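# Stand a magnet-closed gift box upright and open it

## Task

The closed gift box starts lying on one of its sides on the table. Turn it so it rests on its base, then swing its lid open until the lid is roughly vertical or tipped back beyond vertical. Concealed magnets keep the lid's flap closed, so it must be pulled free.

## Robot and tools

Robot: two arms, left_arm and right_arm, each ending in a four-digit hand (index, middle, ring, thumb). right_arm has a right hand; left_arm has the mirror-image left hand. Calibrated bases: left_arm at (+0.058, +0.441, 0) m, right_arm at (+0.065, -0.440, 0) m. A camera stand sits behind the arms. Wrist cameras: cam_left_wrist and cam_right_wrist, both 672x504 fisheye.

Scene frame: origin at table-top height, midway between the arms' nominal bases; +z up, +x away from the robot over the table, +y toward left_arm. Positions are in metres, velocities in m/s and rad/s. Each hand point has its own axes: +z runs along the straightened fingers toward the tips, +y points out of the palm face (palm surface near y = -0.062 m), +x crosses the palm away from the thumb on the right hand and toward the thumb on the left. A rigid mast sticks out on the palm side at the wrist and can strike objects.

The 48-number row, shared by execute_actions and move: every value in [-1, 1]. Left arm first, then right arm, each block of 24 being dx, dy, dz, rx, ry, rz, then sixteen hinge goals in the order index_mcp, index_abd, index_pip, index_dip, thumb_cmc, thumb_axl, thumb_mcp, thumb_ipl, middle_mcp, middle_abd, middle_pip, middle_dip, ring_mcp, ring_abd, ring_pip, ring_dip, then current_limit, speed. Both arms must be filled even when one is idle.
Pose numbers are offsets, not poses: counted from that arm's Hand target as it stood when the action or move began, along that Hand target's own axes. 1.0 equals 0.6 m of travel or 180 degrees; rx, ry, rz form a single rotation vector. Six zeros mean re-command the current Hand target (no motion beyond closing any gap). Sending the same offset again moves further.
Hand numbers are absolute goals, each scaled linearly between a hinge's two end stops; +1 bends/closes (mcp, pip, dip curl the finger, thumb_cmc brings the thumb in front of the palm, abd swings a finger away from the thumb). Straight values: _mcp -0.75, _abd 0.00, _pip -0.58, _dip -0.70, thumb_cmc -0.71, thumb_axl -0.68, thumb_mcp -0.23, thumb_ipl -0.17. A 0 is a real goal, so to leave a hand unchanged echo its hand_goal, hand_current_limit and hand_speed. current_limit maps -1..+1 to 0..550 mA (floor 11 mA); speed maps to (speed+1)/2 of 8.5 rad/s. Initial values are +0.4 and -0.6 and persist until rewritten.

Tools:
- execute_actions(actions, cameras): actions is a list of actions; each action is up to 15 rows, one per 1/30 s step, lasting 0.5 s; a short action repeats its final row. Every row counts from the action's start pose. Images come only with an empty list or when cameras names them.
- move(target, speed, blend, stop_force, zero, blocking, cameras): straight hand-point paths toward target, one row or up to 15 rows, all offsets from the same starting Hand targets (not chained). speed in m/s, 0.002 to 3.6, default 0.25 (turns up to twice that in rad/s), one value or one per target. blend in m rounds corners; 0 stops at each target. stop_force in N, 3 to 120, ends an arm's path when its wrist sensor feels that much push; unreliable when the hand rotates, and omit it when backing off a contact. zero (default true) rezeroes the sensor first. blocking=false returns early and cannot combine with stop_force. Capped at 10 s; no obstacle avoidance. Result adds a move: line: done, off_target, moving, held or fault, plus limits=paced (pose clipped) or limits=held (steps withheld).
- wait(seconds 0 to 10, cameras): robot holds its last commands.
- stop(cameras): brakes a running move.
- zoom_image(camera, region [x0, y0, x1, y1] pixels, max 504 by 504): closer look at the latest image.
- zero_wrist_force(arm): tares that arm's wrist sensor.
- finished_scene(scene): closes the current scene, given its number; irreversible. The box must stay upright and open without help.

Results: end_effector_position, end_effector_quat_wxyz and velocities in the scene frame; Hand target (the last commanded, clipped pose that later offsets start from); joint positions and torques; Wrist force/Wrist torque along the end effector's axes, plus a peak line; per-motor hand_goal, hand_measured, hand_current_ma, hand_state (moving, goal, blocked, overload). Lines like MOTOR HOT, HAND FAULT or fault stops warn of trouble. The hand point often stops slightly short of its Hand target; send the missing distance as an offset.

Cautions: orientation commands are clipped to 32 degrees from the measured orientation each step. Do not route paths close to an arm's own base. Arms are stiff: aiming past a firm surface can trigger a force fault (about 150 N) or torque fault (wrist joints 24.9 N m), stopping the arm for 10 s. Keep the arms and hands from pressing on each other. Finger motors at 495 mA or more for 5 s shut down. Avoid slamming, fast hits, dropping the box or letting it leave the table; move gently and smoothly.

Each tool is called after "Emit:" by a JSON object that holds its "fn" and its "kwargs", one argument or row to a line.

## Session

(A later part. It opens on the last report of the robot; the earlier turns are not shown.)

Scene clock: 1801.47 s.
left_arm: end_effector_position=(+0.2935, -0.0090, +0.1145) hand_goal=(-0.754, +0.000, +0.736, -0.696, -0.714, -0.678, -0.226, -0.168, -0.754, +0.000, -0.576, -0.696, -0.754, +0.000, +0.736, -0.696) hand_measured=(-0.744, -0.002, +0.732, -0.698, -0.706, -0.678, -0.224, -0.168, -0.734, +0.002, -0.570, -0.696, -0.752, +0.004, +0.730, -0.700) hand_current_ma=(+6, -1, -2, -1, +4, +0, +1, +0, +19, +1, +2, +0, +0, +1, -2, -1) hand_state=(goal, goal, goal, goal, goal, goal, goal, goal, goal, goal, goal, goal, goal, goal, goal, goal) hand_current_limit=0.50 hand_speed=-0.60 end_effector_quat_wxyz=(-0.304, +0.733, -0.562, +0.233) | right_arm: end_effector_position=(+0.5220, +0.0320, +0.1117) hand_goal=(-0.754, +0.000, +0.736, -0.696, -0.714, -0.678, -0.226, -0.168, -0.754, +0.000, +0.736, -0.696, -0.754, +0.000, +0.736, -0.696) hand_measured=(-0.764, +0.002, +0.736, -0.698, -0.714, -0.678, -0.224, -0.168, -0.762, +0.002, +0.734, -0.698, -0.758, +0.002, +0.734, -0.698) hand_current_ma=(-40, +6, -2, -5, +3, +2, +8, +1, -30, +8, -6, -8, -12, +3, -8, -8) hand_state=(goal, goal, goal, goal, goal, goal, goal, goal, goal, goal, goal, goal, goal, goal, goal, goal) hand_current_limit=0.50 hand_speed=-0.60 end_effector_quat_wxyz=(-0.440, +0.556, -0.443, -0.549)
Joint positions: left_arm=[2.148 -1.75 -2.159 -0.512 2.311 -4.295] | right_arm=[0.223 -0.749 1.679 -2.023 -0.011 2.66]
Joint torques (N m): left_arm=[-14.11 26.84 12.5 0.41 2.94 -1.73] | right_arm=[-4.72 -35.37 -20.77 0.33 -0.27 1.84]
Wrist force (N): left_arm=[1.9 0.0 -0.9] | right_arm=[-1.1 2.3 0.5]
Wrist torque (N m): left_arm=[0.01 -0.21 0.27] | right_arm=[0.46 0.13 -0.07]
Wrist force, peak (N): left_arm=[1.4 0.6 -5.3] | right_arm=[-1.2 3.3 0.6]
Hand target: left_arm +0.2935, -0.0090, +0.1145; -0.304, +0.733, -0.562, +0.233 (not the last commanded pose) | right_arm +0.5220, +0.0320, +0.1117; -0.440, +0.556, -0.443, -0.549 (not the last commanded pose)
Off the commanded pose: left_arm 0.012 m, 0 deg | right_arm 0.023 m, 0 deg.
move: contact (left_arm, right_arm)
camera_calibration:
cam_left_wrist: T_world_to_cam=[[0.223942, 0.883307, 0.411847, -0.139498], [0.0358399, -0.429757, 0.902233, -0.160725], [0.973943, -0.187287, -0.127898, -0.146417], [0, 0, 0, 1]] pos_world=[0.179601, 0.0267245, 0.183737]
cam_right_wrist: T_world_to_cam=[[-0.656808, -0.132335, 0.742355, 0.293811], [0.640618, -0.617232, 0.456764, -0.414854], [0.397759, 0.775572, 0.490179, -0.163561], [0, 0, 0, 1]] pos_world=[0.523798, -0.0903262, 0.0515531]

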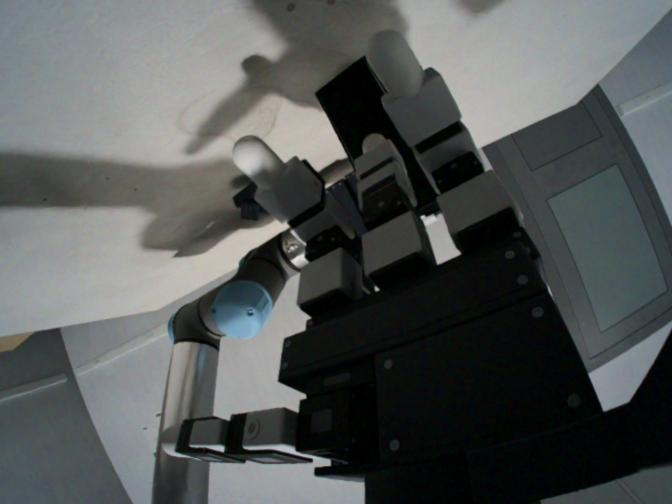

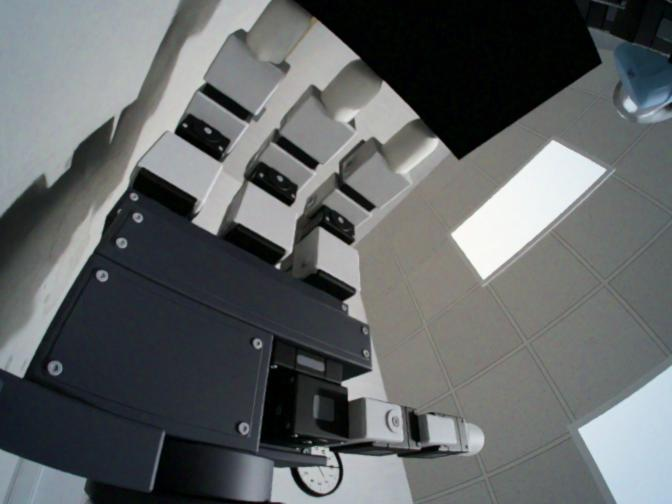

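Emit:
{"fn": "move", "kwargs": {
  "target": [0,-0.006,0.006,0,0,0,-0.754,0,0.737,-0.696,-0.714,-0.678,-0.226,-0.168,-0.754,0,-0.576,-0.696,-0.754,0,0.737,-0.696,0.7,-0.6,0,0.012,0,0,0,0,-0.754,0,0.737,-0.696,-0.714,-0.678,-0.226,-0.168,-0.72,0,0.737,-0.696,-0.754,0,0.737,-0.696,0.75,-0.6],
  "speed": 0.02
}}

Emit:
{"fn": "move", "kwargs": {
  "target": [0,0,0,0,0,0,-0.754,0,0.737,-0.696,-0.714,-0.678,-0.226,-0.168,-0.754,0,-0.576,-0.696,-0.754,0,0.737,-0.696,0.7,-0.6,0,0,0,0,0,0,-0.754,0,0.737,-0.696,-0.714,-0.678,-0.226,-0.168,-0.70,0,0.5,-0.696,-0.754,0,0.737,-0.696,0.75,-0.9],
  "speed": 0.02,
  "cameras": ["all"]
}}

Emit:
{"fn": "zoom_image", "kwargs": {
  "camera": "cam_right_wrist",
  "region": [200, 0, 500, 200]
}}

Emit:
{"fn": "zoom_image", "kwargs": {
  "camera": "cam_left_wrist",
  "region": [280, 30, 480, 260]
}}

Scene clock: 1813.70 s.
left_arm: end_effector_position=(+0.2983, -0.0077, +0.1146) hand_goal=(-0.754, +0.000, +0.736, -0.696, -0.714, -0.678, -0.226, -0.168, -0.754, +0.000, -0.576, -0.696, -0.754, +0.000, +0.736, -0.696) hand_measured=(-0.744, -0.002, +0.732, -0.698, -0.706, -0.678, -0.224, -0.168, -0.706, +0.016, -0.580, -0.728, -0.752, +0.004, +0.730, -0.700) hand_current_ma=(+6, -1, -2, -1, +4, +0, +1, +0, +78, +10, -1, -38, +0, +1, -2, -1) hand_state=(goal, goal, goal, goal, goal, goal, goal, goal, blocked, goal, goal, blocked, goal, goal, goal, goal) hand_current_limit=0.70 hand_speed=-0.60 end_effector_quat_wxyz=(-0.304, +0.733, -0.562, +0.233) | right_arm: end_effector_position=(+0.5150, +0.0305, +0.1117) hand_goal=(-0.754, +0.000, +0.736, -0.696, -0.714, -0.678, -0.226, -0.168, -0.720, +0.000, +0.736, -0.696, -0.754, +0.000, +0.736, -0.696) hand_measured=(-0.850, +0.002, +0.726, -0.698, -0.714, -0.678, -0.224, -0.168, -0.850, +0.002, +0.732, -0.696, -0.852, +0.002, +0.734, -0.694) hand_current_ma=(-453, +6, -34, -6, +3, +2, +8, +1, -481, +6, -14, +0, -466, +4, -9, +6) hand_state=(blocked, goal, goal, goal, goal, goal, goal, goal, blocked, goal, goal, goal, blocked, goal, goal, goal) hand_current_limit=0.75 hand_speed=-0.60 end_effector_quat_wxyz=(-0.440, +0.556, -0.443, -0.549)
Joint positions: left_arm=[2.158 -1.752 -2.159 -0.501 2.308 -4.281] | right_arm=[0.223 -0.76 1.701 -2.027 -0.011 2.653]
Joint torques (N m): left_arm=[32.62 0.59 12.27 1.3 0.59 1.92] | right_arm=[2.59 -63.09 2.43 -2.48 -1.08 -0.23]
Wrist force (N): left_arm=[2.7 1.8 -49.5] | right_arm=[0.8 -33.0 -0.7]
Wrist torque (N m): left_arm=[3.65 -1.37 0.20] | right_arm=[1.52 0.29 -0.98]
Wrist force, peak (N): left_arm=[2.5 1.7 -49.6] | right_arm=[0.9 -33.3 -1.2]
Hand target: left_arm +0.2984, -0.0077, +0.1145; -0.304, +0.733, -0.562, +0.233 | right_arm +0.5150, +0.0304, +0.1117; -0.440, +0.556, -0.443, -0.549
Off the commanded pose: left_arm 0.000 m, 0 deg | right_arm 0.000 m, 0 deg.
move: done

Scene clock: 1814.53 s.
left_arm: end_effector_position=(+0.2984, -0.0077, +0.1145) hand_goal=(-0.754, +0.000, +0.736, -0.696, -0.714, -0.678, -0.226, -0.168, -0.754, +0.000, -0.576, -0.696, -0.754, +0.000, +0.736, -0.696) hand_measured=(-0.744, -0.002, +0.732, -0.698, -0.706, -0.678, -0.224, -0.168, -0.706, +0.018, -0.582, -0.728, -0.752, +0.004, +0.730, -0.700) hand_current_ma=(+6, -1, -2, -1, +4, +0, +1, +0, +78, +11, -3, -38, +0, +1, -2, -1) hand_state=(goal, goal, goal, goal, goal, goal, goal, goal, blocked, goal, goal, blocked, goal, goal, goal, goal) hand_current_limit=0.70 hand_speed=-0.60 end_effector_quat_wxyz=(-0.304, +0.733, -0.562, +0.233) | right_arm: end_effector_position=(+0.5150, +0.0304, +0.1117) hand_goal=(-0.754, +0.000, +0.736, -0.696, -0.714, -0.678, -0.226, -0.168, -0.700, +0.000, +0.500, -0.696, -0.754, +0.000, +0.736, -0.696) hand_measured=(-0.852, +0.002, +0.682, -0.726, -0.714, -0.678, -0.224, -0.168, -0.850, +0.002, +0.624, -0.660, -0.854, +0.002, +0.688, -0.720) hand_current_ma=(-459, +6, -228, -116, +3, +2, +8, +1, -481, +6, +481, +148, -475, +4, -201, -94) hand_state=(blocked, goal, blocked, blocked, goal, goal, goal, goal, blocked, goal, blocked, blocked, blocked, goal, blocked, blocked) hand_current_limit=0.75 hand_speed=-0.90 end_effector_quat_wxyz=(-0.440, +0.556, -0.443, -0.549)
Joint positions: left_arm=[2.159 -1.752 -2.159 -0.501 2.308 -4.281] | right_arm=[0.223 -0.76 1.702 -2.027 -0.011 2.653]
Joint torques (N m): left_arm=[24.84 8.23 5.23 1.59 0.43 2.01] | right_arm=[-1.78 -62.17 -1.14 -3.09 -2.74 1.23]
Wrist force (N): left_arm=[2.7 1.0 -32.8] | right_arm=[-0.5 -22.1 0.4]
Wrist torque (N m): left_arm=[2.44 -0.95 0.23] | right_arm=[1.27 0.20 -0.70]
Wrist force, peak (N): left_arm=[2.6 1.7 -49.3] | right_arm=[1.0 -33.2 -1.1]
Hand target: left_arm +0.2984, -0.0077, +0.1145; -0.304, +0.733, -0.562, +0.233 | right_arm +0.5150, +0.0304, +0.1117; -0.440, +0.556, -0.443, -0.549
Off the commanded pose: left_arm 0.000 m, 0 deg | right_arm 0.000 m, 0 deg.
move: done
camera_calibration:
cam_left_wrist: T_world_to_cam=[[0.223856, 0.883324, 0.411857, -0.141777], [0.0358818, -0.429764, 0.902228, -0.160215], [0.973962, -0.187191, -0.127901, -0.150945], [0, 0, 0, 1]] pos_world=[0.184501, 0.0281249, 0.183637]
cam_right_wrist: T_world_to_cam=[[-0.656785, -0.132432, 0.742358, 0.289055], [0.640693, -0.617172, 0.456739, -0.411344], [0.397676, 0.775603, 0.490197, -0.159442], [0, 0, 0, 1]] pos_world=[0.516798, -0.0919263, 0.0514531]

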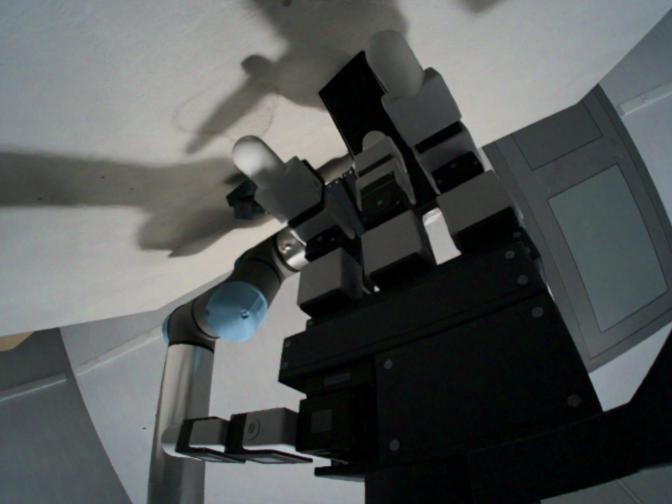

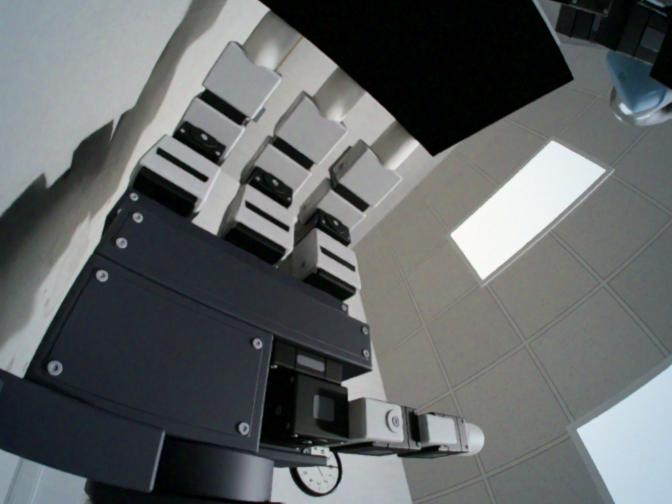

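Scaled by 1.680 from the camera's 672x504 image, which has a finer 960x720 frame.

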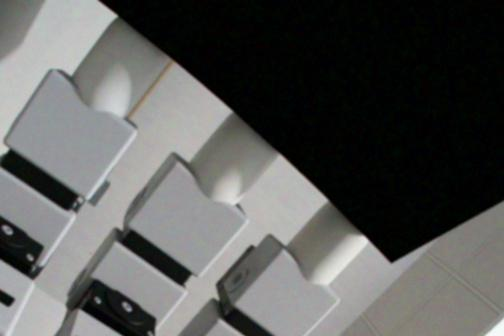

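Scaled by 2.191 from the camera's 672x504 image, which has a finer 960x720 frame.

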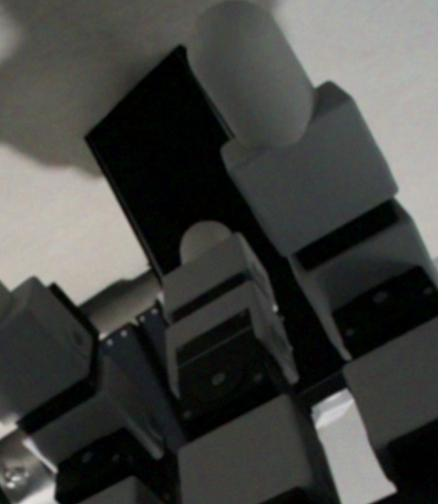

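Emit:
{"fn": "move", "kwargs": {
  "target": [0,0,0,0,0,0,-0.754,0,0.737,-0.696,-0.714,-0.678,-0.226,-0.168,-0.754,0,-0.576,-0.696,-0.754,0,0.737,-0.696,0.7,-0.6,0,0,0,0,0,0,-0.754,0,0.8,-0.696,-0.714,-0.678,-0.226,-0.168,-0.70,0,0.35,-0.696,-0.754,0,0.8,-0.696,0.78,-0.9],
  "speed": 0.02,
  "cameras": ["all"]
}}

Emit:
{"fn": "zoom_image", "kwargs": {
  "camera": "cam_right_wrist",
  "region": [200, 0, 500, 200]
}}

Emit:
{"fn": "zoom_image", "kwargs": {
  "camera": "cam_left_wrist",
  "region": [280, 30, 480, 260]
}}

Scene clock: 1825.20 s.
left_arm: end_effector_position=(+0.2984, -0.0077, +0.1145) hand_goal=(-0.754, +0.000, +0.736, -0.696, -0.714, -0.678, -0.226, -0.168, -0.754, +0.000, -0.576, -0.696, -0.754, +0.000, +0.736, -0.696) hand_measured=(-0.744, -0.002, +0.732, -0.698, -0.706, -0.678, -0.224, -0.168, -0.706, +0.018, -0.582, -0.728, -0.752, +0.004, +0.730, -0.700) hand_current_ma=(+6, -1, -2, -1, +4, +0, +1, +0, +78, +11, -3, -38, +0, +1, -2, -1) hand_state=(goal, goal, goal, goal, goal, goal, goal, goal, blocked, goal, goal, blocked, goal, goal, goal, goal) hand_current_limit=0.70 hand_speed=-0.60 end_effector_quat_wxyz=(-0.304, +0.733, -0.562, +0.233) | right_arm: end_effector_position=(+0.5150, +0.0304, +0.1117) hand_goal=(-0.754, +0.000, +0.800, -0.696, -0.714, -0.678, -0.226, -0.168, -0.700, +0.000, +0.350, -0.696, -0.754, +0.000, +0.800, -0.696) hand_measured=(-0.852, +0.002, +0.682, -0.726, -0.714, -0.678, -0.224, -0.168, -0.848, +0.002, +0.624, -0.658, -0.854, +0.002, +0.688, -0.722) hand_current_ma=(-459, +6, -489, -116, +3, +2, +8, +1, -489, +6, +489, +151, -475, +4, -489, -97) hand_state=(blocked, goal, blocked, blocked, goal, goal, goal, goal, blocked, goal, blocked, blocked, blocked, goal, blocked, blocked) hand_current_limit=0.78 hand_speed=-0.90 end_effector_quat_wxyz=(-0.440, +0.556, -0.443, -0.549)
Joint positions: left_arm=[2.159 -1.752 -2.159 -0.501 2.308 -4.281] | right_arm=[0.223 -0.76 1.702 -2.027 -0.011 2.653]
Joint torques (N m): left_arm=[2.14 13.55 4.66 1.71 0.49 2.03] | right_arm=[-1.9 -51.13 -8.3 -3.1 -3.44 2]
Wrist force (N): left_arm=[2.6 0.8 -33.1] | right_arm=[-0.6 -22.0 0.1]
Wrist torque (N m): left_arm=[2.44 -0.93 0.23] | right_arm=[1.31 0.20 -0.70]
Wrist force, peak (N): left_arm=[2.7 1.0 -33.4] | right_arm=[-0.8 -22.2 0.2]
Hand target: left_arm +0.2984, -0.0077, +0.1145; -0.304, +0.733, -0.562, +0.233 | right_arm +0.5150, +0.0304, +0.1117; -0.440, +0.556, -0.443, -0.549
Off the commanded pose: left_arm 0.000 m, 0 deg | right_arm 0.000 m, 0 deg.
move: done
camera_calibration:
cam_left_wrist: T_world_to_cam=[[0.223898, 0.88337, 0.411736, -0.141805], [0.0357796, -0.429626, 0.902298, -0.160304], [0.973956, -0.187291, -0.127799, -0.150947], [0, 0, 0, 1]] pos_world=[0.184501, 0.028125, 0.183737]
cam_right_wrist: T_world_to_cam=[[-0.656833, -0.132387, 0.742324, 0.289086], [0.640645, -0.617181, 0.456795, -0.411323], [0.397674, 0.775604, 0.490198, -0.159441], [0, 0, 0, 1]] pos_world=[0.516798, -0.0919263, 0.0514531]

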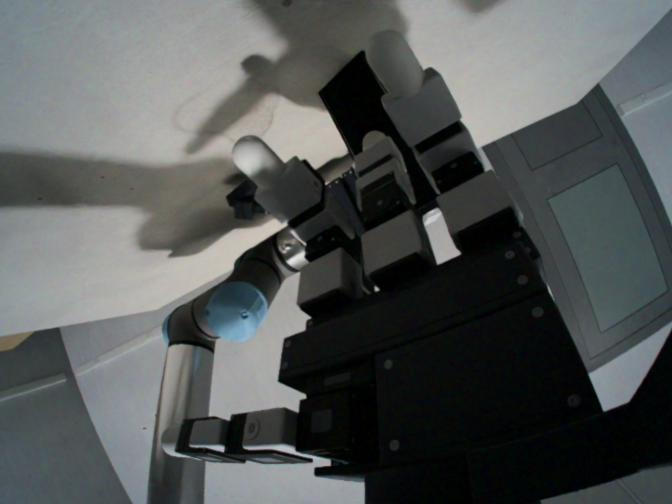

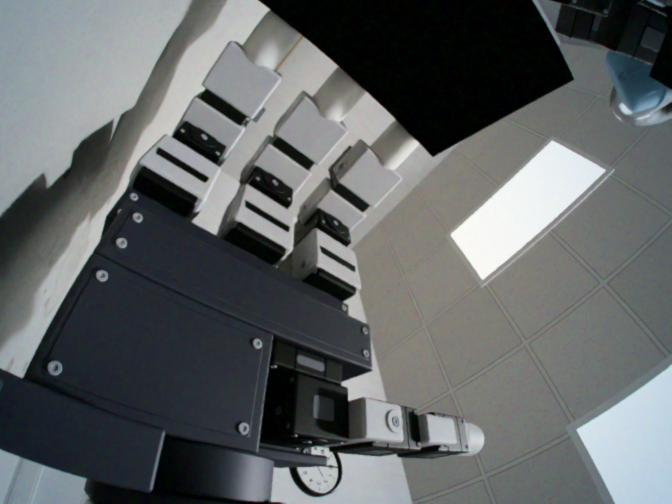

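Scaled by 1.680 from the camera's 672x504 image, which has a finer 960x720 frame.

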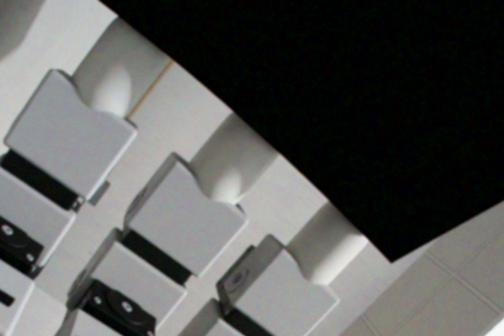

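Scaled by 2.191 from the camera's 672x504 image, which has a finer 960x720 frame.

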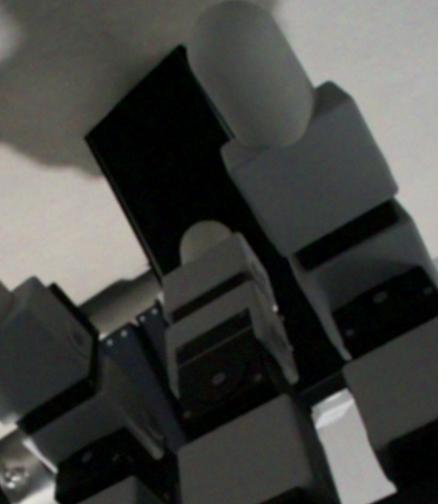

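Emit:
{"fn": "move", "kwargs": {
  "target": [0,0,0,0,0,0,-0.754,0,0.737,-0.696,-0.714,-0.678,-0.226,-0.168,-0.754,0,-0.576,-0.696,-0.754,0,0.737,-0.696,0.7,-0.6,0,0,0,0,0,0,-0.754,0,0.8,-0.696,-0.714,-0.678,-0.226,-0.168,-0.83,0,0.35,-0.696,-0.754,0,0.8,-0.696,0.72,-0.7],
  "speed": 0.02,
  "cameras": ["all"]
}}

Emit:
{"fn": "zoom_image", "kwargs": {
  "camera": "cam_right_wrist",
  "region": [200, 0, 500, 200]
}}

Emit:
{"fn": "zoom_image", "kwargs": {
  "camera": "cam_left_wrist",
  "region": [280, 30, 480, 260]
}}

Scene clock: 1834.80 s.
left_arm: end_effector_position=(+0.2984, -0.0077, +0.1145) hand_goal=(-0.754, +0.000, +0.736, -0.696, -0.714, -0.678, -0.226, -0.168, -0.754, +0.000, -0.576, -0.696, -0.754, +0.000, +0.736, -0.696) hand_measured=(-0.744, -0.002, +0.732, -0.698, -0.706, -0.678, -0.224, -0.168, -0.706, +0.018, -0.582, -0.728, -0.752, +0.004, +0.730, -0.700) hand_current_ma=(+6, -1, -2, -1, +4, +0, +1, +0, +78, +11, -3, -38, +0, +1, -2, -1) hand_state=(goal, goal, goal, goal, goal, goal, goal, goal, blocked, goal, goal, blocked, goal, goal, goal, goal) hand_current_limit=0.70 hand_speed=-0.60 end_effector_quat_wxyz=(-0.304, +0.733, -0.562, +0.233) | right_arm: end_effector_position=(+0.5150, +0.0304, +0.1116) hand_goal=(-0.754, +0.000, +0.800, -0.696, -0.714, -0.678, -0.226, -0.168, -0.830, +0.000, +0.350, -0.696, -0.754, +0.000, +0.800, -0.696) hand_measured=(-0.852, +0.002, +0.682, -0.726, -0.714, -0.678, -0.224, -0.168, -0.854, +0.002, +0.624, -0.656, -0.854, +0.002, +0.688, -0.722) hand_current_ma=(-460, +6, -473, -116, +3, +2, +8, +1, -101, +6, +473, +160, -473, +4, -473, -97) hand_state=(blocked, goal, blocked, blocked, goal, goal, goal, goal, blocked, goal, blocked, blocked, blocked, goal, blocked, blocked) hand_current_limit=0.72 hand_speed=-0.70 end_effector_quat_wxyz=(-0.440, +0.556, -0.443, -0.549)
Joint positions: left_arm=[2.159 -1.752 -2.159 -0.501 2.308 -4.281] | right_arm=[0.223 -0.76 1.702 -2.028 -0.011 2.653]
Joint torques (N m): left_arm=[2.23 13.42 5.03 1.66 0.44 1.93] | right_arm=[-2.15 -36.63 -2.09 -3.24 -2.58 2]
Wrist force (N): left_arm=[2.6 0.8 -32.0] | right_arm=[-0.5 -19.3 0.3]
Wrist torque (N m): left_arm=[2.37 -0.92 0.23] | right_arm=[1.18 0.19 -0.67]
Wrist force, peak (N): left_arm=[2.6 0.8 -33.3] | right_arm=[-0.7 -22.2 0.3]
Hand target: left_arm +0.2984, -0.0077, +0.1145; -0.304, +0.733, -0.562, +0.233 | right_arm +0.5150, +0.0304, +0.1117; -0.440, +0.556, -0.443, -0.549
Off the commanded pose: left_arm 0.000 m, 0 deg | right_arm 0.000 m, 0 deg.
move: done
camera_calibration:
cam_left_wrist: T_world_to_cam=[[0.223898, 0.88337, 0.411736, -0.141805], [0.0357796, -0.429626, 0.902298, -0.160304], [0.973956, -0.187291, -0.127799, -0.150947], [0, 0, 0, 1]] pos_world=[0.184501, 0.028125, 0.183737]
cam_right_wrist: T_world_to_cam=[[-0.656828, -0.132377, 0.74233, 0.289083], [0.640669, -0.617135, 0.456824, -0.411333], [0.397644, 0.775642, 0.490161, -0.15942], [0, 0, 0, 1]] pos_world=[0.516798, -0.0919264, 0.0514531]

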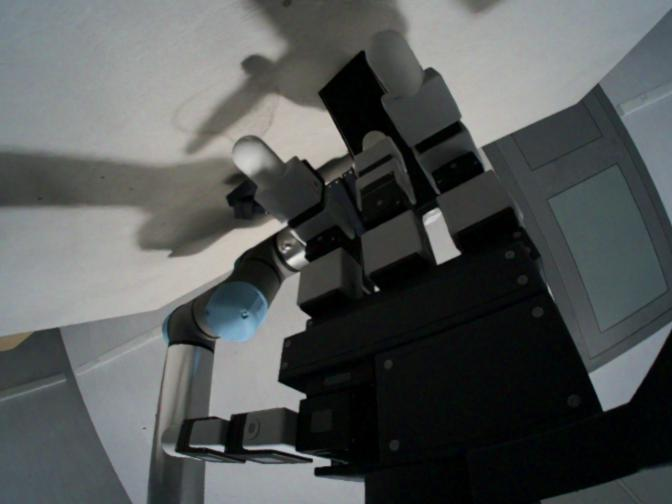

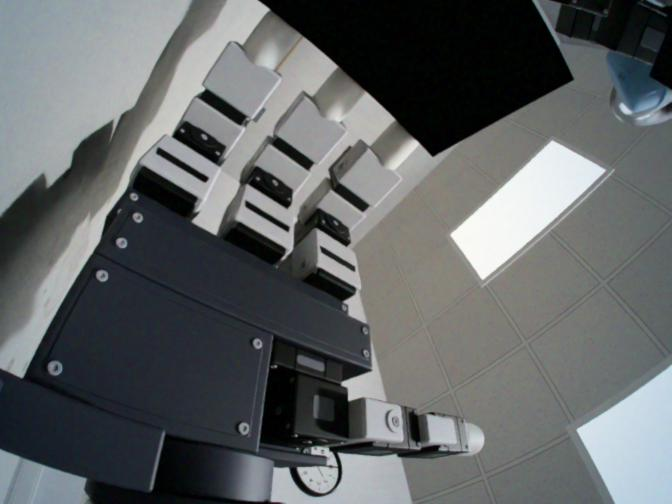

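Scaled by 1.680 from the camera's 672x504 image, which has a finer 960x720 frame.

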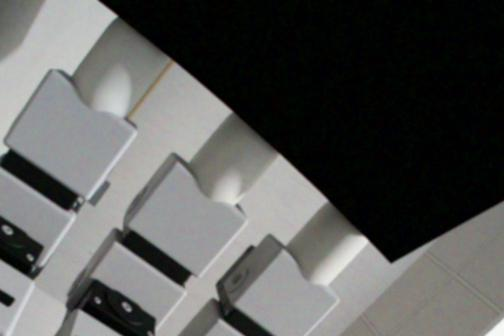

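Scaled by 2.191 from the camera's 672x504 image, which has a finer 960x720 frame.

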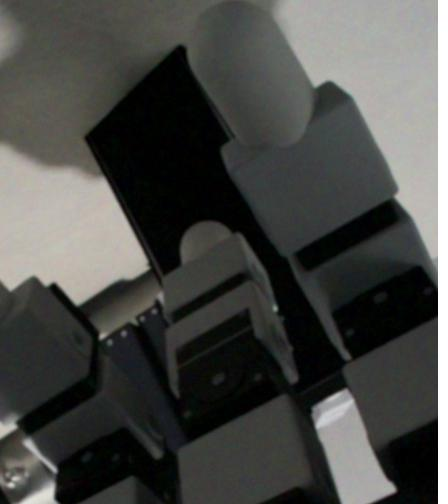

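Emit:
{"fn": "move", "kwargs": {
  "target": [
    [0,0.01,-0.01,0,0,0,-0.754,0,0.737,-0.696,-0.714,-0.678,-0.226,-0.168,-0.754,0,-0.576,-0.696,-0.754,0,0.737,-0.696,0.4,-0.6,0,-0.06,0,0,0,0,-0.754,0,0.737,-0.696,-0.714,-0.678,-0.226,-0.168,-0.754,0,0.737,-0.696,-0.754,0,0.737,-0.696,0.4,-0.6],
    [0,-0.212,-0.306,-0.25,0,0,-0.754,0,-0.576,-0.696,-0.714,-0.678,-0.226,-0.168,-0.754,0,-0.576,-0.696,-0.754,0,0.737,-0.696,0.4,-0.6,0,-0.06,0,0,0,0,-0.754,0,0.737,-0.696,0.571,-0.678,-0.226,-0.168,-0.754,0,0.737,-0.696,-0.754,0,0.737,-0.696,0.4,-0.6]
  ],
  "speed": 0.1
}}

Emit:
{"fn": "move", "kwargs": {
  "target": [-0.171,-0.364,0.049,0,0,0.5,-0.754,0,-0.576,-0.696,-0.714,-0.678,-0.226,-0.168,-0.754,0,-0.576,-0.696,-0.754,0,0.737,-0.696,0.4,-0.6,0,0,0,0,0,0,-0.754,0,0.737,-0.696,0.571,-0.678,-0.226,-0.168,-0.754,0,0.737,-0.696,-0.754,0,0.737,-0.696,0.4,-0.6],
  "cameras": ["all"]
}}

Emit:
{"fn": "zoom_image", "kwargs": {
  "camera": "cam_left_wrist",
  "region": [250, 30, 550, 260]
}}

Scene clock: 1881.87 s.
left_arm: end_effector_position=(+0.2599, -0.0180, +0.3343) hand_goal=(-0.754, +0.000, -0.576, -0.696, -0.714, -0.678, -0.226, -0.168, -0.754, +0.000, -0.576, -0.696, -0.754, +0.000, +0.736, -0.696) hand_measured=(-0.752, -0.002, -0.574, -0.698, -0.712, -0.678, -0.224, -0.168, -0.748, +0.004, -0.576, -0.698, -0.754, +0.004, +0.730, -0.700) hand_current_ma=(+0, -1, +1, -1, +1, +0, +1, +0, +2, +1, +0, -1, +0, +1, -2, -1) hand_state=(goal, goal, goal, goal, goal, goal, goal, goal, goal, goal, goal, goal, goal, goal, goal, goal) hand_current_limit=0.40 hand_speed=-0.60 end_effector_quat_wxyz=(+0.000, +0.793, -0.609, +0.000) | right_arm: end_effector_position=(+0.5501, +0.0384, +0.1118) hand_goal=(-0.754, +0.000, +0.736, -0.696, +0.570, -0.678, -0.226, -0.168, -0.754, +0.000, +0.736, -0.696, -0.754, +0.000, +0.736, -0.696) hand_measured=(-0.756, +0.002, +0.734, -0.698, +0.578, -0.678, -0.224, -0.168, -0.756, +0.002, +0.734, -0.696, -0.756, +0.002, +0.734, -0.698) hand_current_ma=(-9, +6, -8, -8, +26, +2, +8, +1, -7, +6, -7, -2, -7, +4, -8, -8) hand_state=(goal, goal, goal, goal, goal, goal, goal, goal, goal, goal, goal, goal, goal, goal, goal, goal) hand_current_limit=0.40 hand_speed=-0.60 end_effector_quat_wxyz=(-0.440, +0.556, -0.443, -0.549)
Joint positions: left_arm=[2.442 -1.547 -1.654 -1.511 1.571 -4.114] | right_arm=[0.223 -0.704 1.586 -2 -0.011 2.686]
Joint torques (N m): left_arm=[13.91 14.45 32.15 0.16 -1.77 1.99] | right_arm=[11.18 -67.06 -22.26 0.25 4.18 -0.49]
Wrist force (N): left_arm=[0.0 -0.1 -0.1] | right_arm=[-2.4 1.7 0.3]
Wrist torque (N m): left_arm=[0.02 0.04 -0.02] | right_arm=[0.22 0.31 -0.20]
Wrist force, peak (N): left_arm=[2.7 0.9 -32.4] | right_arm=[-0.5 -19.4 0.2]
Hand target: left_arm +0.2599, -0.0180, +0.3343; +0.000, +0.793, -0.609, +0.000 | right_arm +0.5501, +0.0384, +0.1118; -0.440, +0.556, -0.443, -0.549
Off the commanded pose: left_arm 0.000 m, 0 deg | right_arm 0.000 m, 0 deg.
move: done

Scene clock: 1885.80 s.
left_arm: end_effector_position=(+0.4442, +0.1376, +0.3049) hand_goal=(-0.754, +0.000, -0.576, -0.696, -0.714, -0.678, -0.226, -0.168, -0.754, +0.000, -0.576, -0.696, -0.754, +0.000, +0.736, -0.696) hand_measured=(-0.752, -0.002, -0.574, -0.698, -0.712, -0.678, -0.224, -0.168, -0.748, +0.004, -0.576, -0.698, -0.754, +0.004, +0.730, -0.700) hand_current_ma=(+0, -1, +1, -1, +0, +0, +1, +0, +2, +1, +0, -1, +0, +1, -2, -1) hand_state=(goal, goal, goal, goal, goal, goal, goal, goal, goal, goal, goal, goal, goal, goal, goal, goal) hand_current_limit=0.40 hand_speed=-0.60 end_effector_quat_wxyz=(+0.000, -0.131, +0.991, +0.000) | right_arm: end_effector_position=(+0.5501, +0.0384, +0.1118) hand_goal=(-0.754, +0.000, +0.736, -0.696, +0.570, -0.678, -0.226, -0.168, -0.754, +0.000, +0.736, -0.696, -0.754, +0.000, +0.736, -0.696) hand_measured=(-0.756, +0.002, +0.734, -0.698, +0.578, -0.678, -0.224, -0.168, -0.756, +0.002, +0.734, -0.696, -0.756, +0.002, +0.734, -0.698) hand_current_ma=(-9, +6, -8, -8, +26, +2, +8, +1, -7, +6, -7, -2, -7, +4, -8, -8) hand_state=(goal, goal, goal, goal, goal, goal, goal, goal, goal, goal, goal, goal, goal, goal, goal, goal) hand_current_limit=0.40 hand_speed=-0.60 end_effector_quat_wxyz=(-0.440, +0.556, -0.443, -0.549)
Joint positions: left_arm=[2.664 -1.733 -1.53 -1.45 1.571 -2.321] | right_arm=[0.223 -0.705 1.585 -1.996 -0.011 2.684]
Joint torques (N m): left_arm=[13.76 33.93 18.91 4.15 -1.46 2.09] | right_arm=[11.3 -67.14 -22.41 0.26 3.85 -0.59]
Wrist force (N): left_arm=[0.2 0.4 -0.5] | right_arm=[-2.5 1.9 0.5]
Wrist torque (N m): left_arm=[0.11 -0.03 -0.03] | right_arm=[0.22 0.31 -0.21]
Wrist force, peak (N): left_arm=[0.4 0.4 -0.5] | right_arm=[-2.5 2.2 0.7]
Hand target: left_arm +0.4442, +0.1376, +0.3049; +0.000, -0.131, +0.991, +0.000 | right_arm +0.5501, +0.0384, +0.1118; -0.440, +0.556, -0.443, -0.549
Off the commanded pose: left_arm 0.000 m, 0 deg | right_arm 0.000 m, 0 deg.
move: done
camera_calibration:
cam_left_wrist: T_world_to_cam=[[0.925146, -0.378885, -0.0234617, -0.386286], [-0.25841, -0.673838, 0.692219, -0.0465289], [-0.278081, -0.634341, -0.721306, 0.557219], [0, 0, 0, 1]] pos_world=[0.500299, 0.175756, 0.425071]
cam_right_wrist: T_world_to_cam=[[-0.656808, -0.132335, 0.742355, 0.313101], [0.640618, -0.617232, 0.456764, -0.428967], [0.397759, 0.775572, 0.490179, -0.179624], [0, 0, 0, 1]] pos_world=[0.551898, -0.0840262, 0.0515531]

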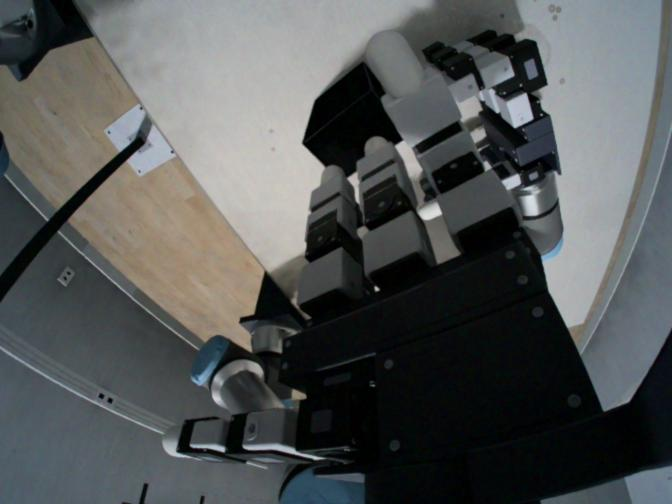

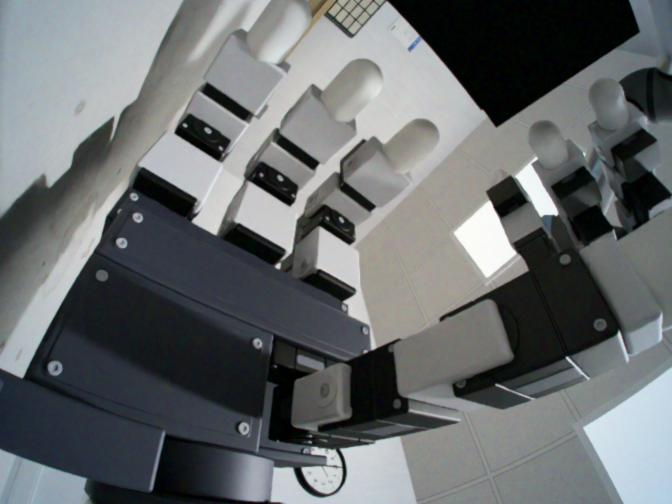

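Scaled by 1.680 from the camera's 672x504 image, which has a finer 960x720 frame.

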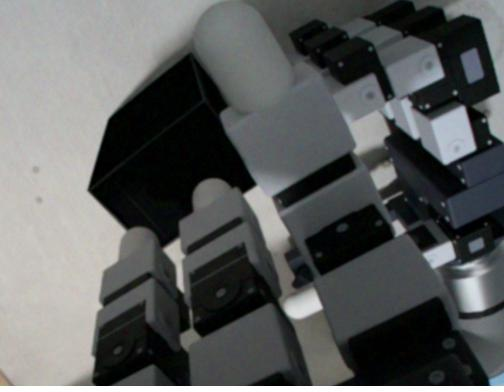

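Emit:
{"fn": "move", "kwargs": {
  "target": [0,-0.0167,0.05,0,0,0,-0.754,0,-0.576,-0.696,-0.714,-0.678,-0.226,-0.168,-0.754,0,-0.576,-0.696,-0.754,0,0.737,-0.696,0.6,-0.6,0,0,0,0,0,0,-0.754,0,0.737,-0.696,0.571,-0.678,-0.226,-0.168,-0.754,0,0.737,-0.696,-0.754,0,0.737,-0.696,0.4,-0.6],
  "speed": 0.05,
  "cameras": ["cam_left_wrist"]
}}

Emit:
{"fn": "move", "kwargs": {
  "target": [0,0,0.04,0,0,0,-0.754,0,-0.576,-0.696,-0.714,-0.678,-0.226,-0.168,-0.754,0,-0.576,-0.696,-0.754,0,0.737,-0.696,0.6,-0.6,0,0,0,0,0,0,-0.754,0,0.737,-0.696,0.571,-0.678,-0.226,-0.168,-0.754,0,0.737,-0.696,-0.754,0,0.737,-0.696,0.4,-0.6],
  "speed": 0.01,
  "stop_force": 15,
  "cameras": ["all"]
}}

Emit:
{"fn": "zoom_image", "kwargs": {
  "camera": "cam_left_wrist",
  "region": [250, 30, 550, 260]
}}

Scene clock: 1901.10 s.
left_arm: end_effector_position=(+0.4468, +0.1280, +0.2751) hand_goal=(-0.754, +0.000, -0.576, -0.696, -0.714, -0.678, -0.226, -0.168, -0.754, +0.000, -0.576, -0.696, -0.754, +0.000, +0.736, -0.696) hand_measured=(-0.752, -0.002, -0.574, -0.698, -0.712, -0.678, -0.224, -0.168, -0.750, +0.004, -0.576, -0.698, -0.754, +0.004, +0.730, -0.700) hand_current_ma=(+0, -1, +1, -1, +0, +0, +1, +0, +2, +1, +0, -1, +0, +1, -2, -1) hand_state=(goal, goal, goal, goal, goal, goal, goal, goal, goal, goal, goal, goal, goal, goal, goal, goal) hand_current_limit=0.60 hand_speed=-0.60 end_effector_quat_wxyz=(+0.000, -0.131, +0.991, +0.000) | right_arm: end_effector_position=(+0.5501, +0.0384, +0.1118) hand_goal=(-0.754, +0.000, +0.736, -0.696, +0.570, -0.678, -0.226, -0.168, -0.754, +0.000, +0.736, -0.696, -0.754, +0.000, +0.736, -0.696) hand_measured=(-0.756, +0.002, +0.734, -0.698, +0.578, -0.678, -0.224, -0.168, -0.756, +0.002, +0.734, -0.696, -0.756, +0.002, +0.734, -0.698) hand_current_ma=(-9, +6, -8, -8, +26, +2, +8, +1, -7, +6, -7, -2, -7, +4, -8, -8) hand_state=(goal, goal, goal, goal, goal, goal, goal, goal, goal, goal, goal, goal, goal, goal, goal, goal) hand_current_limit=0.40 hand_speed=-0.60 end_effector_quat_wxyz=(-0.440, +0.556, -0.443, -0.549)
Joint positions: left_arm=[2.652 -1.764 -1.57 -1.379 1.571 -2.334] | right_arm=[0.223 -0.705 1.585 -1.996 -0.011 2.683]
Joint torques (N m): left_arm=[-14.14 22.79 18.12 4.09 -0.27 -1.6] | right_arm=[11.29 -67.31 -22.05 0.38 3.71 -0.53]
Wrist force (N): left_arm=[0.3 0.3 -0.4] | right_arm=[-2.3 1.8 0.3]
Wrist torque (N m): left_arm=[0.11 -0.06 0.08] | right_arm=[0.22 0.29 -0.19]
Wrist force, peak (N): left_arm=[0.3 0.5 -0.9] | right_arm=[-2.8 2.0 0.2]
Hand target: left_arm +0.4468, +0.1279, +0.2749; +0.000, -0.131, +0.991, +0.000 | right_arm +0.5501, +0.0384, +0.1118; -0.440, +0.556, -0.443, -0.549
Off the commanded pose: left_arm 0.000 m, 0 deg | right_arm 0.000 m, 0 deg.
move: done
camera_calibration:
cam_left_wrist: T_world_to_cam=[[0.924976, -0.3793, -0.0234683, -0.392871], [-0.258683, -0.673668, 0.692282, -0.0315455], [-0.278392, -0.634274, -0.721245, 0.530406], [0, 0, 0, 1]] pos_world=[0.502897, 0.166155, 0.395171]
Images, in order (width x height): cam_left_wrist 672x504.

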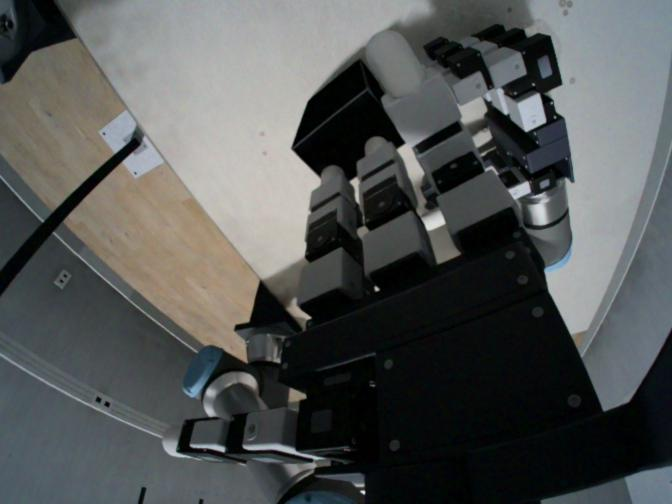

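Scene clock: 1903.03 s.
left_arm: end_effector_position=(+0.4469, +0.1279, +0.2677) hand_goal=(-0.754, +0.000, -0.576, -0.696, -0.714, -0.678, -0.226, -0.168, -0.754, +0.000, -0.576, -0.696, -0.754, +0.000, +0.736, -0.696) hand_measured=(-0.752, -0.004, -0.574, -0.698, -0.712, -0.678, -0.224, -0.168, -0.750, +0.002, -0.576, -0.698, -0.754, +0.004, +0.730, -0.700) hand_current_ma=(+0, -1, +1, +0, +0, +0, +1, +0, +2, +0, +0, +0, +0, +1, -2, -1) hand_state=(goal, goal, goal, goal, goal, goal, goal, goal, goal, goal, goal, goal, goal, goal, goal, goal) hand_current_limit=0.60 hand_speed=-0.60 end_effector_quat_wxyz=(+0.000, -0.131, +0.991, +0.000) | right_arm: end_effector_position=(+0.5501, +0.0384, +0.1118) hand_goal=(-0.754, +0.000, +0.736, -0.696, +0.570, -0.678, -0.226, -0.168, -0.754, +0.000, +0.736, -0.696, -0.754, +0.000, +0.736, -0.696) hand_measured=(-0.756, +0.002, +0.734, -0.698, +0.578, -0.678, -0.224, -0.168, -0.756, +0.002, +0.734, -0.696, -0.756, +0.002, +0.734, -0.698) hand_current_ma=(-9, +6, -8, -8, +26, +2, +8, +1, -7, +6, -7, -2, -7, +4, -8, -8) hand_state=(goal, goal, goal, goal, goal, goal, goal, goal, goal, goal, goal, goal, goal, goal, goal, goal) hand_current_limit=0.40 hand_speed=-0.60 end_effector_quat_wxyz=(-0.440, +0.556, -0.443, -0.549)
Joint positions: left_arm=[2.652 -1.768 -1.585 -1.36 1.571 -2.334] | right_arm=[0.223 -0.705 1.585 -1.995 -0.011 2.682]
Joint torques (N m): left_arm=[-13.04 22.64 23.68 -1.08 1.3 -1.6] | right_arm=[10.66 -67.02 -22.87 0.25 3.8 -0.59]
Wrist force (N): left_arm=[0.4 0.4 -15.6] | right_arm=[-2.5 2.0 0.2]
Wrist torque (N m): left_arm=[1.31 -0.08 0.07] | right_arm=[0.27 0.32 -0.20]
Wrist force, peak (N): left_arm=[0.5 0.2 -23.5] | right_arm=[-2.6 2.0 0.1]
Hand target: left_arm +0.4469, +0.1279, +0.2677; +0.000, -0.131, +0.991, +0.000 (not the last commanded pose) | right_arm +0.5501, +0.0384, +0.1118; -0.440, +0.556, -0.443, -0.549
Off the commanded pose: left_arm 0.017 m, 0 deg | right_arm 0.000 m, 0 deg.
move: contact (left_arm)
camera_calibration:
cam_left_wrist: T_world_to_cam=[[0.925004, -0.379243, -0.023271, -0.393143], [-0.258782, -0.673667, 0.692247, -0.0264287], [-0.278207, -0.634309, -0.721286, 0.52507], [0, 0, 0, 1]] pos_world=[0.502898, 0.166155, 0.387872]
cam_right_wrist: T_world_to_cam=[[-0.656808, -0.132335, 0.742355, 0.313101], [0.640618, -0.617232, 0.456764, -0.428967], [0.397759, 0.775572, 0.490179, -0.179624], [0, 0, 0, 1]] pos_world=[0.551898, -0.0840262, 0.0515531]

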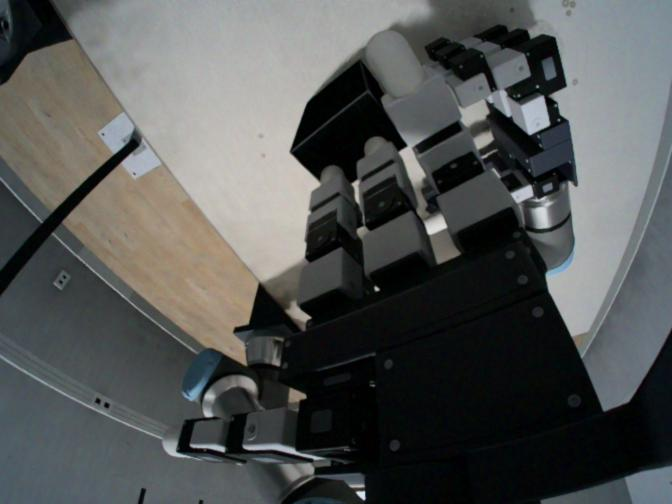

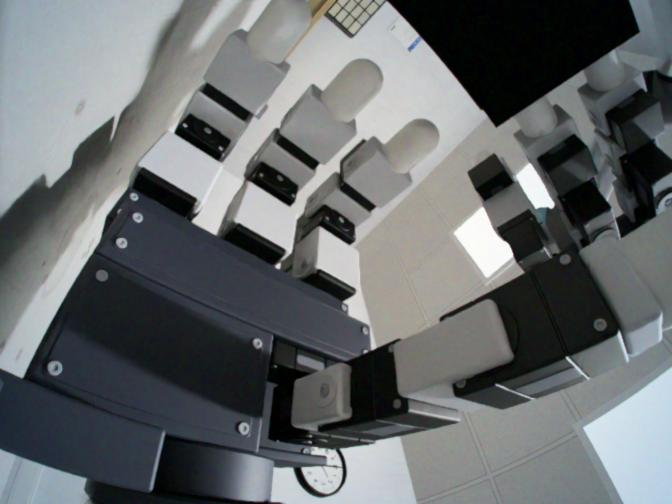

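Scaled by 1.680 from the camera's 672x504 image, which has a finer 960x720 frame.

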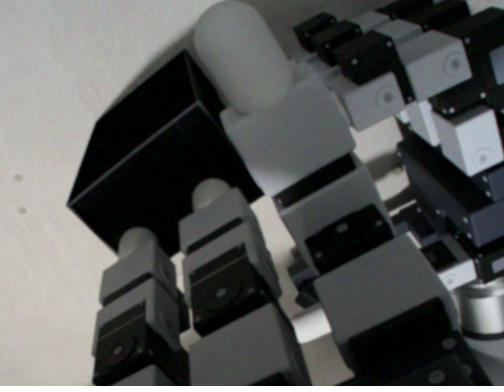

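Emit:
{"fn": "move", "kwargs": {
  "target": [0,0,0.004,0,0,0,-0.754,0,-0.576,-0.696,-0.714,-0.678,-0.226,-0.168,-0.754,0,-0.576,-0.696,-0.754,0,0.737,-0.696,0.7,-0.6,0,0.07,0,0,0,0,-0.754,0,0.737,-0.696,0.571,-0.678,-0.226,-0.168,-0.754,0,0.737,-0.696,-0.754,0,0.737,-0.696,0.7,-0.6],
  "speed": 0.015,
  "stop_force": 5,
  "cameras": ["all"]
}}

Emit:
{"fn": "zoom_image", "kwargs": {
  "camera": "cam_right_wrist",
  "region": [200, 0, 500, 200]
}}

Scene clock: 1917.23 s.
left_arm: end_effector_position=(+0.4469, +0.1279, +0.2675) hand_goal=(-0.754, +0.000, -0.576, -0.696, -0.714, -0.678, -0.226, -0.168, -0.754, +0.000, -0.576, -0.696, -0.754, +0.000, +0.736, -0.696) hand_measured=(-0.752, -0.004, -0.574, -0.698, -0.712, -0.678, -0.224, -0.168, -0.750, +0.000, -0.576, -0.696, -0.754, +0.004, +0.730, -0.700) hand_current_ma=(+0, -1, +1, +0, +0, +0, +1, +0, +2, +0, +0, +0, +0, +1, -2, -1) hand_state=(goal, goal, goal, goal, goal, goal, goal, goal, goal, goal, goal, goal, goal, goal, goal, goal) hand_current_limit=0.70 hand_speed=-0.60 end_effector_quat_wxyz=(+0.000, -0.131, +0.991, +0.000) | right_arm: end_effector_position=(+0.5253, +0.0327, +0.1117) hand_goal=(-0.754, +0.000, +0.736, -0.696, +0.570, -0.678, -0.226, -0.168, -0.754, +0.000, +0.736, -0.696, -0.754, +0.000, +0.736, -0.696) hand_measured=(-0.758, +0.002, +0.736, -0.696, +0.578, -0.678, -0.224, -0.168, -0.760, +0.002, +0.738, -0.696, -0.760, +0.002, +0.738, -0.696) hand_current_ma=(-17, +6, +1, -2, +26, +2, +8, +1, -18, +6, +3, +2, -19, +4, +3, +0) hand_state=(goal, goal, goal, goal, goal, goal, goal, goal, goal, goal, goal, goal, goal, goal, goal, goal) hand_current_limit=0.70 hand_speed=-0.60 end_effector_quat_wxyz=(-0.440, +0.556, -0.443, -0.549)
Joint positions: left_arm=[2.652 -1.768 -1.585 -1.359 1.571 -2.334] | right_arm=[0.223 -0.745 1.667 -2.011 -0.011 2.656]
Joint torques (N m): left_arm=[-10.48 20.36 20.46 -0.95 1.26 -1.51] | right_arm=[4.13 -35.25 -20.95 0.47 0.11 1.87]
Wrist force (N): left_arm=[0.2 0.2 -20.8] | right_arm=[-2.7 2.0 0.5]
Wrist torque (N m): left_arm=[1.68 -0.06 0.06] | right_arm=[0.32 0.29 -0.27]
Wrist force, peak (N): left_arm=[0.5 0.1 -21.8] | right_arm=[-2.4 -4.9 -0.7]
Hand target: left_arm +0.4469, +0.1279, +0.2675; +0.000, -0.131, +0.991, +0.000 (not the last commanded pose) | right_arm +0.5252, +0.0328, +0.1117; -0.440, +0.556, -0.443, -0.549 (not the last commanded pose)
Off the commanded pose: left_arm 0.002 m, 0 deg | right_arm 0.017 m, 0 deg.
move: contact (left_arm, right_arm)
camera_calibration:
cam_left_wrist: T_world_to_cam=[[0.925007, -0.379247, -0.023087, -0.39322], [-0.25889, -0.673592, 0.692278, -0.0262611], [-0.278096, -0.634386, -0.721261, 0.524873], [0, 0, 0, 1]] pos_world=[0.502898, 0.166155, 0.387672]
cam_right_wrist: T_world_to_cam=[[-0.656785, -0.132417, 0.74236, 0.296051], [0.640712, -0.617126, 0.456776, -0.416577], [0.397645, 0.775642, 0.49016, -0.165349], [0, 0, 0, 1]] pos_world=[0.527098, -0.0896264, 0.0515531]

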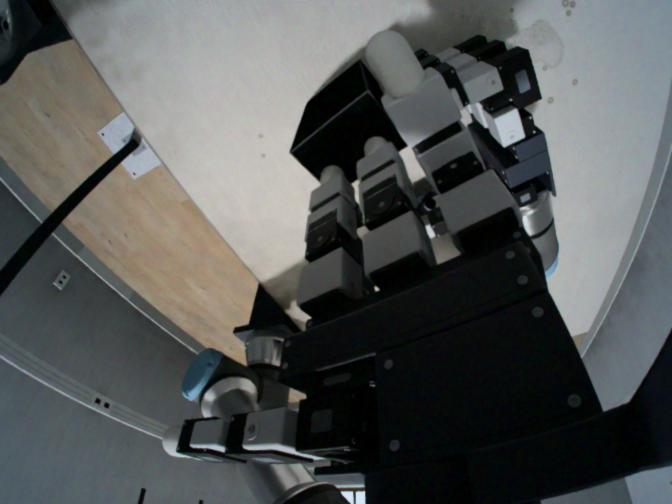

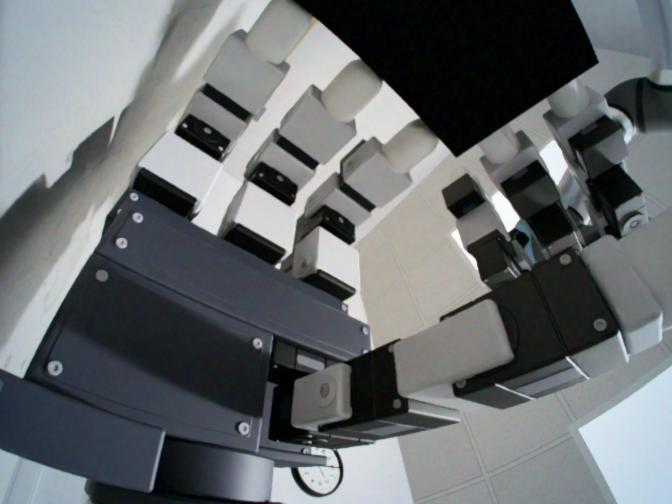

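Scaled by 1.680 from the camera's 672x504 image, which has a finer 960x720 frame.

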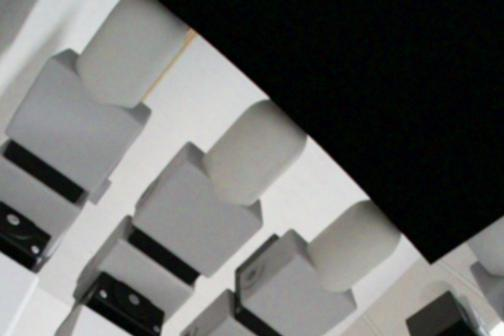

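Emit:
{"fn": "move", "kwargs": {
  "target": [
    [0,0,0.003,0,0,0,-0.754,0,-0.576,-0.696,-0.714,-0.678,-0.226,-0.168,-0.754,0,-0.576,-0.696,-0.754,0,0.737,-0.696,0.7,-0.6,0,0.003,0,0,0,0,-0.754,0,0.737,-0.696,0.571,-0.678,-0.226,-0.168,-0.754,0,0.737,-0.696,-0.754,0,0.737,-0.696,0.7,-0.6],
    [0,0,0.003,0,0,0,-0.754,0,-0.576,-0.696,-0.714,-0.678,-0.226,-0.168,-0.754,0,-0.576,-0.696,-0.754,0,0.737,-0.696,0.7,-0.6,0,0.003,0.03,0,0,0,-0.754,0,0.737,-0.696,0.571,-0.678,-0.226,-0.168,-0.754,0,0.737,-0.696,-0.754,0,0.737,-0.696,0.7,-0.6]
  ],
  "speed": 0.015,
  "cameras": ["all"]
}}

Emit:
{"fn": "zoom_image", "kwargs": {
  "camera": "cam_right_wrist",
  "region": [200, 0, 500, 200]
}}

Emit:
{"fn": "zoom_image", "kwargs": {
  "camera": "cam_left_wrist",
  "region": [250, 30, 550, 260]
}}

Scene clock: 1929.73 s.
left_arm: end_effector_position=(+0.4469, +0.1279, +0.2657) hand_goal=(-0.754, +0.000, -0.576, -0.696, -0.714, -0.678, -0.226, -0.168, -0.754, +0.000, -0.576, -0.696, -0.754, +0.000, +0.736, -0.696) hand_measured=(-0.746, -0.028, -0.572, -0.692, -0.712, -0.678, -0.224, -0.168, -0.732, -0.024, -0.562, -0.688, -0.754, +0.004, +0.730, -0.700) hand_current_ma=(+5, -24, +2, +1, +0, +0, +1, +0, +22, -19, +9, +4, +0, +1, -2, -1) hand_state=(goal, blocked, goal, goal, goal, goal, goal, goal, blocked, blocked, goal, goal, goal, goal, goal, goal) hand_current_limit=0.70 hand_speed=-0.60 end_effector_quat_wxyz=(+0.000, -0.131, +0.991, +0.000) | right_arm: end_effector_position=(+0.5196, +0.0494, +0.1115) hand_goal=(-0.754, +0.000, +0.736, -0.696, +0.570, -0.678, -0.226, -0.168, -0.754, +0.000, +0.736, -0.696, -0.754, +0.000, +0.736, -0.696) hand_measured=(-0.736, +0.002, +0.784, -0.668, +0.578, -0.678, -0.224, -0.168, -0.736, +0.002, +0.786, -0.664, -0.736, +0.002, +0.786, -0.666) hand_current_ma=(+68, +6, +193, +105, +26, +2, +8, +1, +68, +6, +205, +123, +67, +4, +207, +118) hand_state=(goal, goal, blocked, blocked, goal, goal, goal, goal, goal, goal, blocked, blocked, goal, goal, blocked, blocked) hand_current_limit=0.70 hand_speed=-0.60 end_effector_quat_wxyz=(-0.436, +0.557, -0.433, -0.558)
Joint positions: left_arm=[2.652 -1.768 -1.589 -1.355 1.571 -2.334] | right_arm=[0.254 -0.725 1.643 -2.026 0.004 2.676]
Joint torques (N m): left_arm=[-10.73 -12.27 -16.23 -1.33 1.06 -1.51] | right_arm=[16.56 -36.54 -20.1 0.79 3.75 -0.85]
Wrist force (N): left_arm=[0.6 -1.5 -72.1] | right_arm=[-2.8 -4.5 -5.5]
Wrist torque (N m): left_arm=[5.47 0.37 0.02] | right_arm=[0.30 0.48 -0.31]
Wrist force, peak (N): left_arm=[0.9 -1.1 -75.7] | right_arm=[1.0 -17.6 -7.3]
Hand target: left_arm +0.4469, +0.1279, +0.2657; +0.000, -0.131, +0.991, +0.000 | right_arm +0.5195, +0.0499, +0.1115; -0.440, +0.556, -0.443, -0.549
Off the commanded pose: left_arm 0.000 m, 0 deg | right_arm 0.001 m, 2 deg.
move: done
camera_calibration:
cam_left_wrist: T_world_to_cam=[[0.924981, -0.379307, -0.0231533, -0.393213], [-0.258884, -0.673576, 0.692297, -0.0250282], [-0.278188, -0.634368, -0.721241, 0.523611], [0, 0, 0, 1]] pos_world=[0.502897, 0.166155, 0.385872]
cam_right_wrist: T_world_to_cam=[[-0.65098, -0.157583, 0.742558, 0.292927], [0.656961, -0.607031, 0.447118, -0.410411], [0.380298, 0.778897, 0.498691, -0.167977], [0, 0, 0, 1]] pos_world=[0.524195, -0.0721352, 0.0497558]

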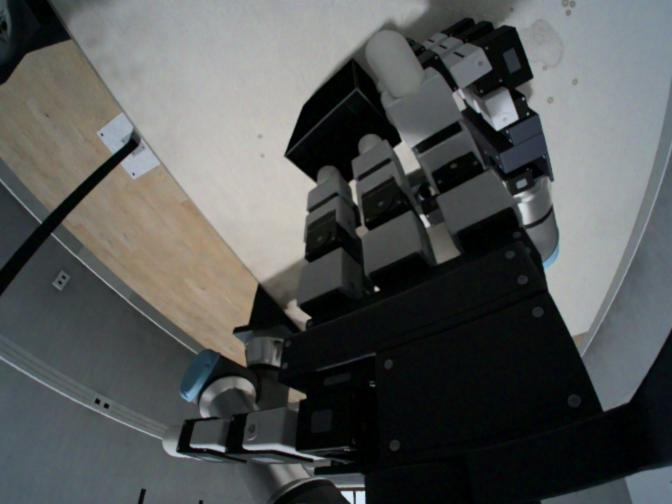

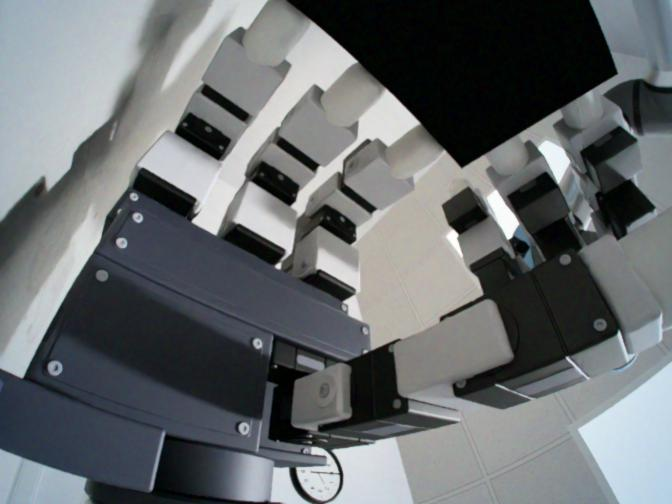

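Scaled by 1.680 from the camera's 672x504 image, which has a finer 960x720 frame.

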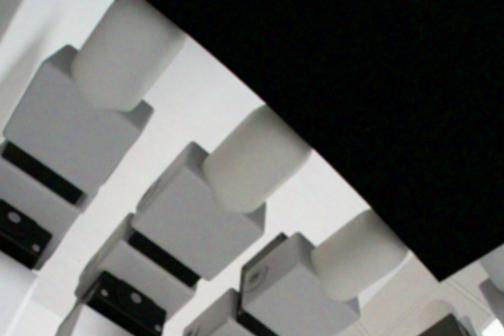

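Scaled by 1.680 from the camera's 672x504 image, which has a finer 960x720 frame.

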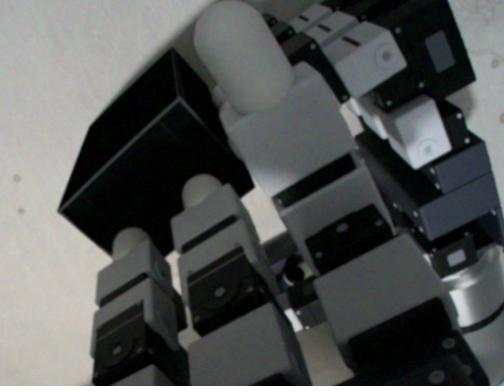

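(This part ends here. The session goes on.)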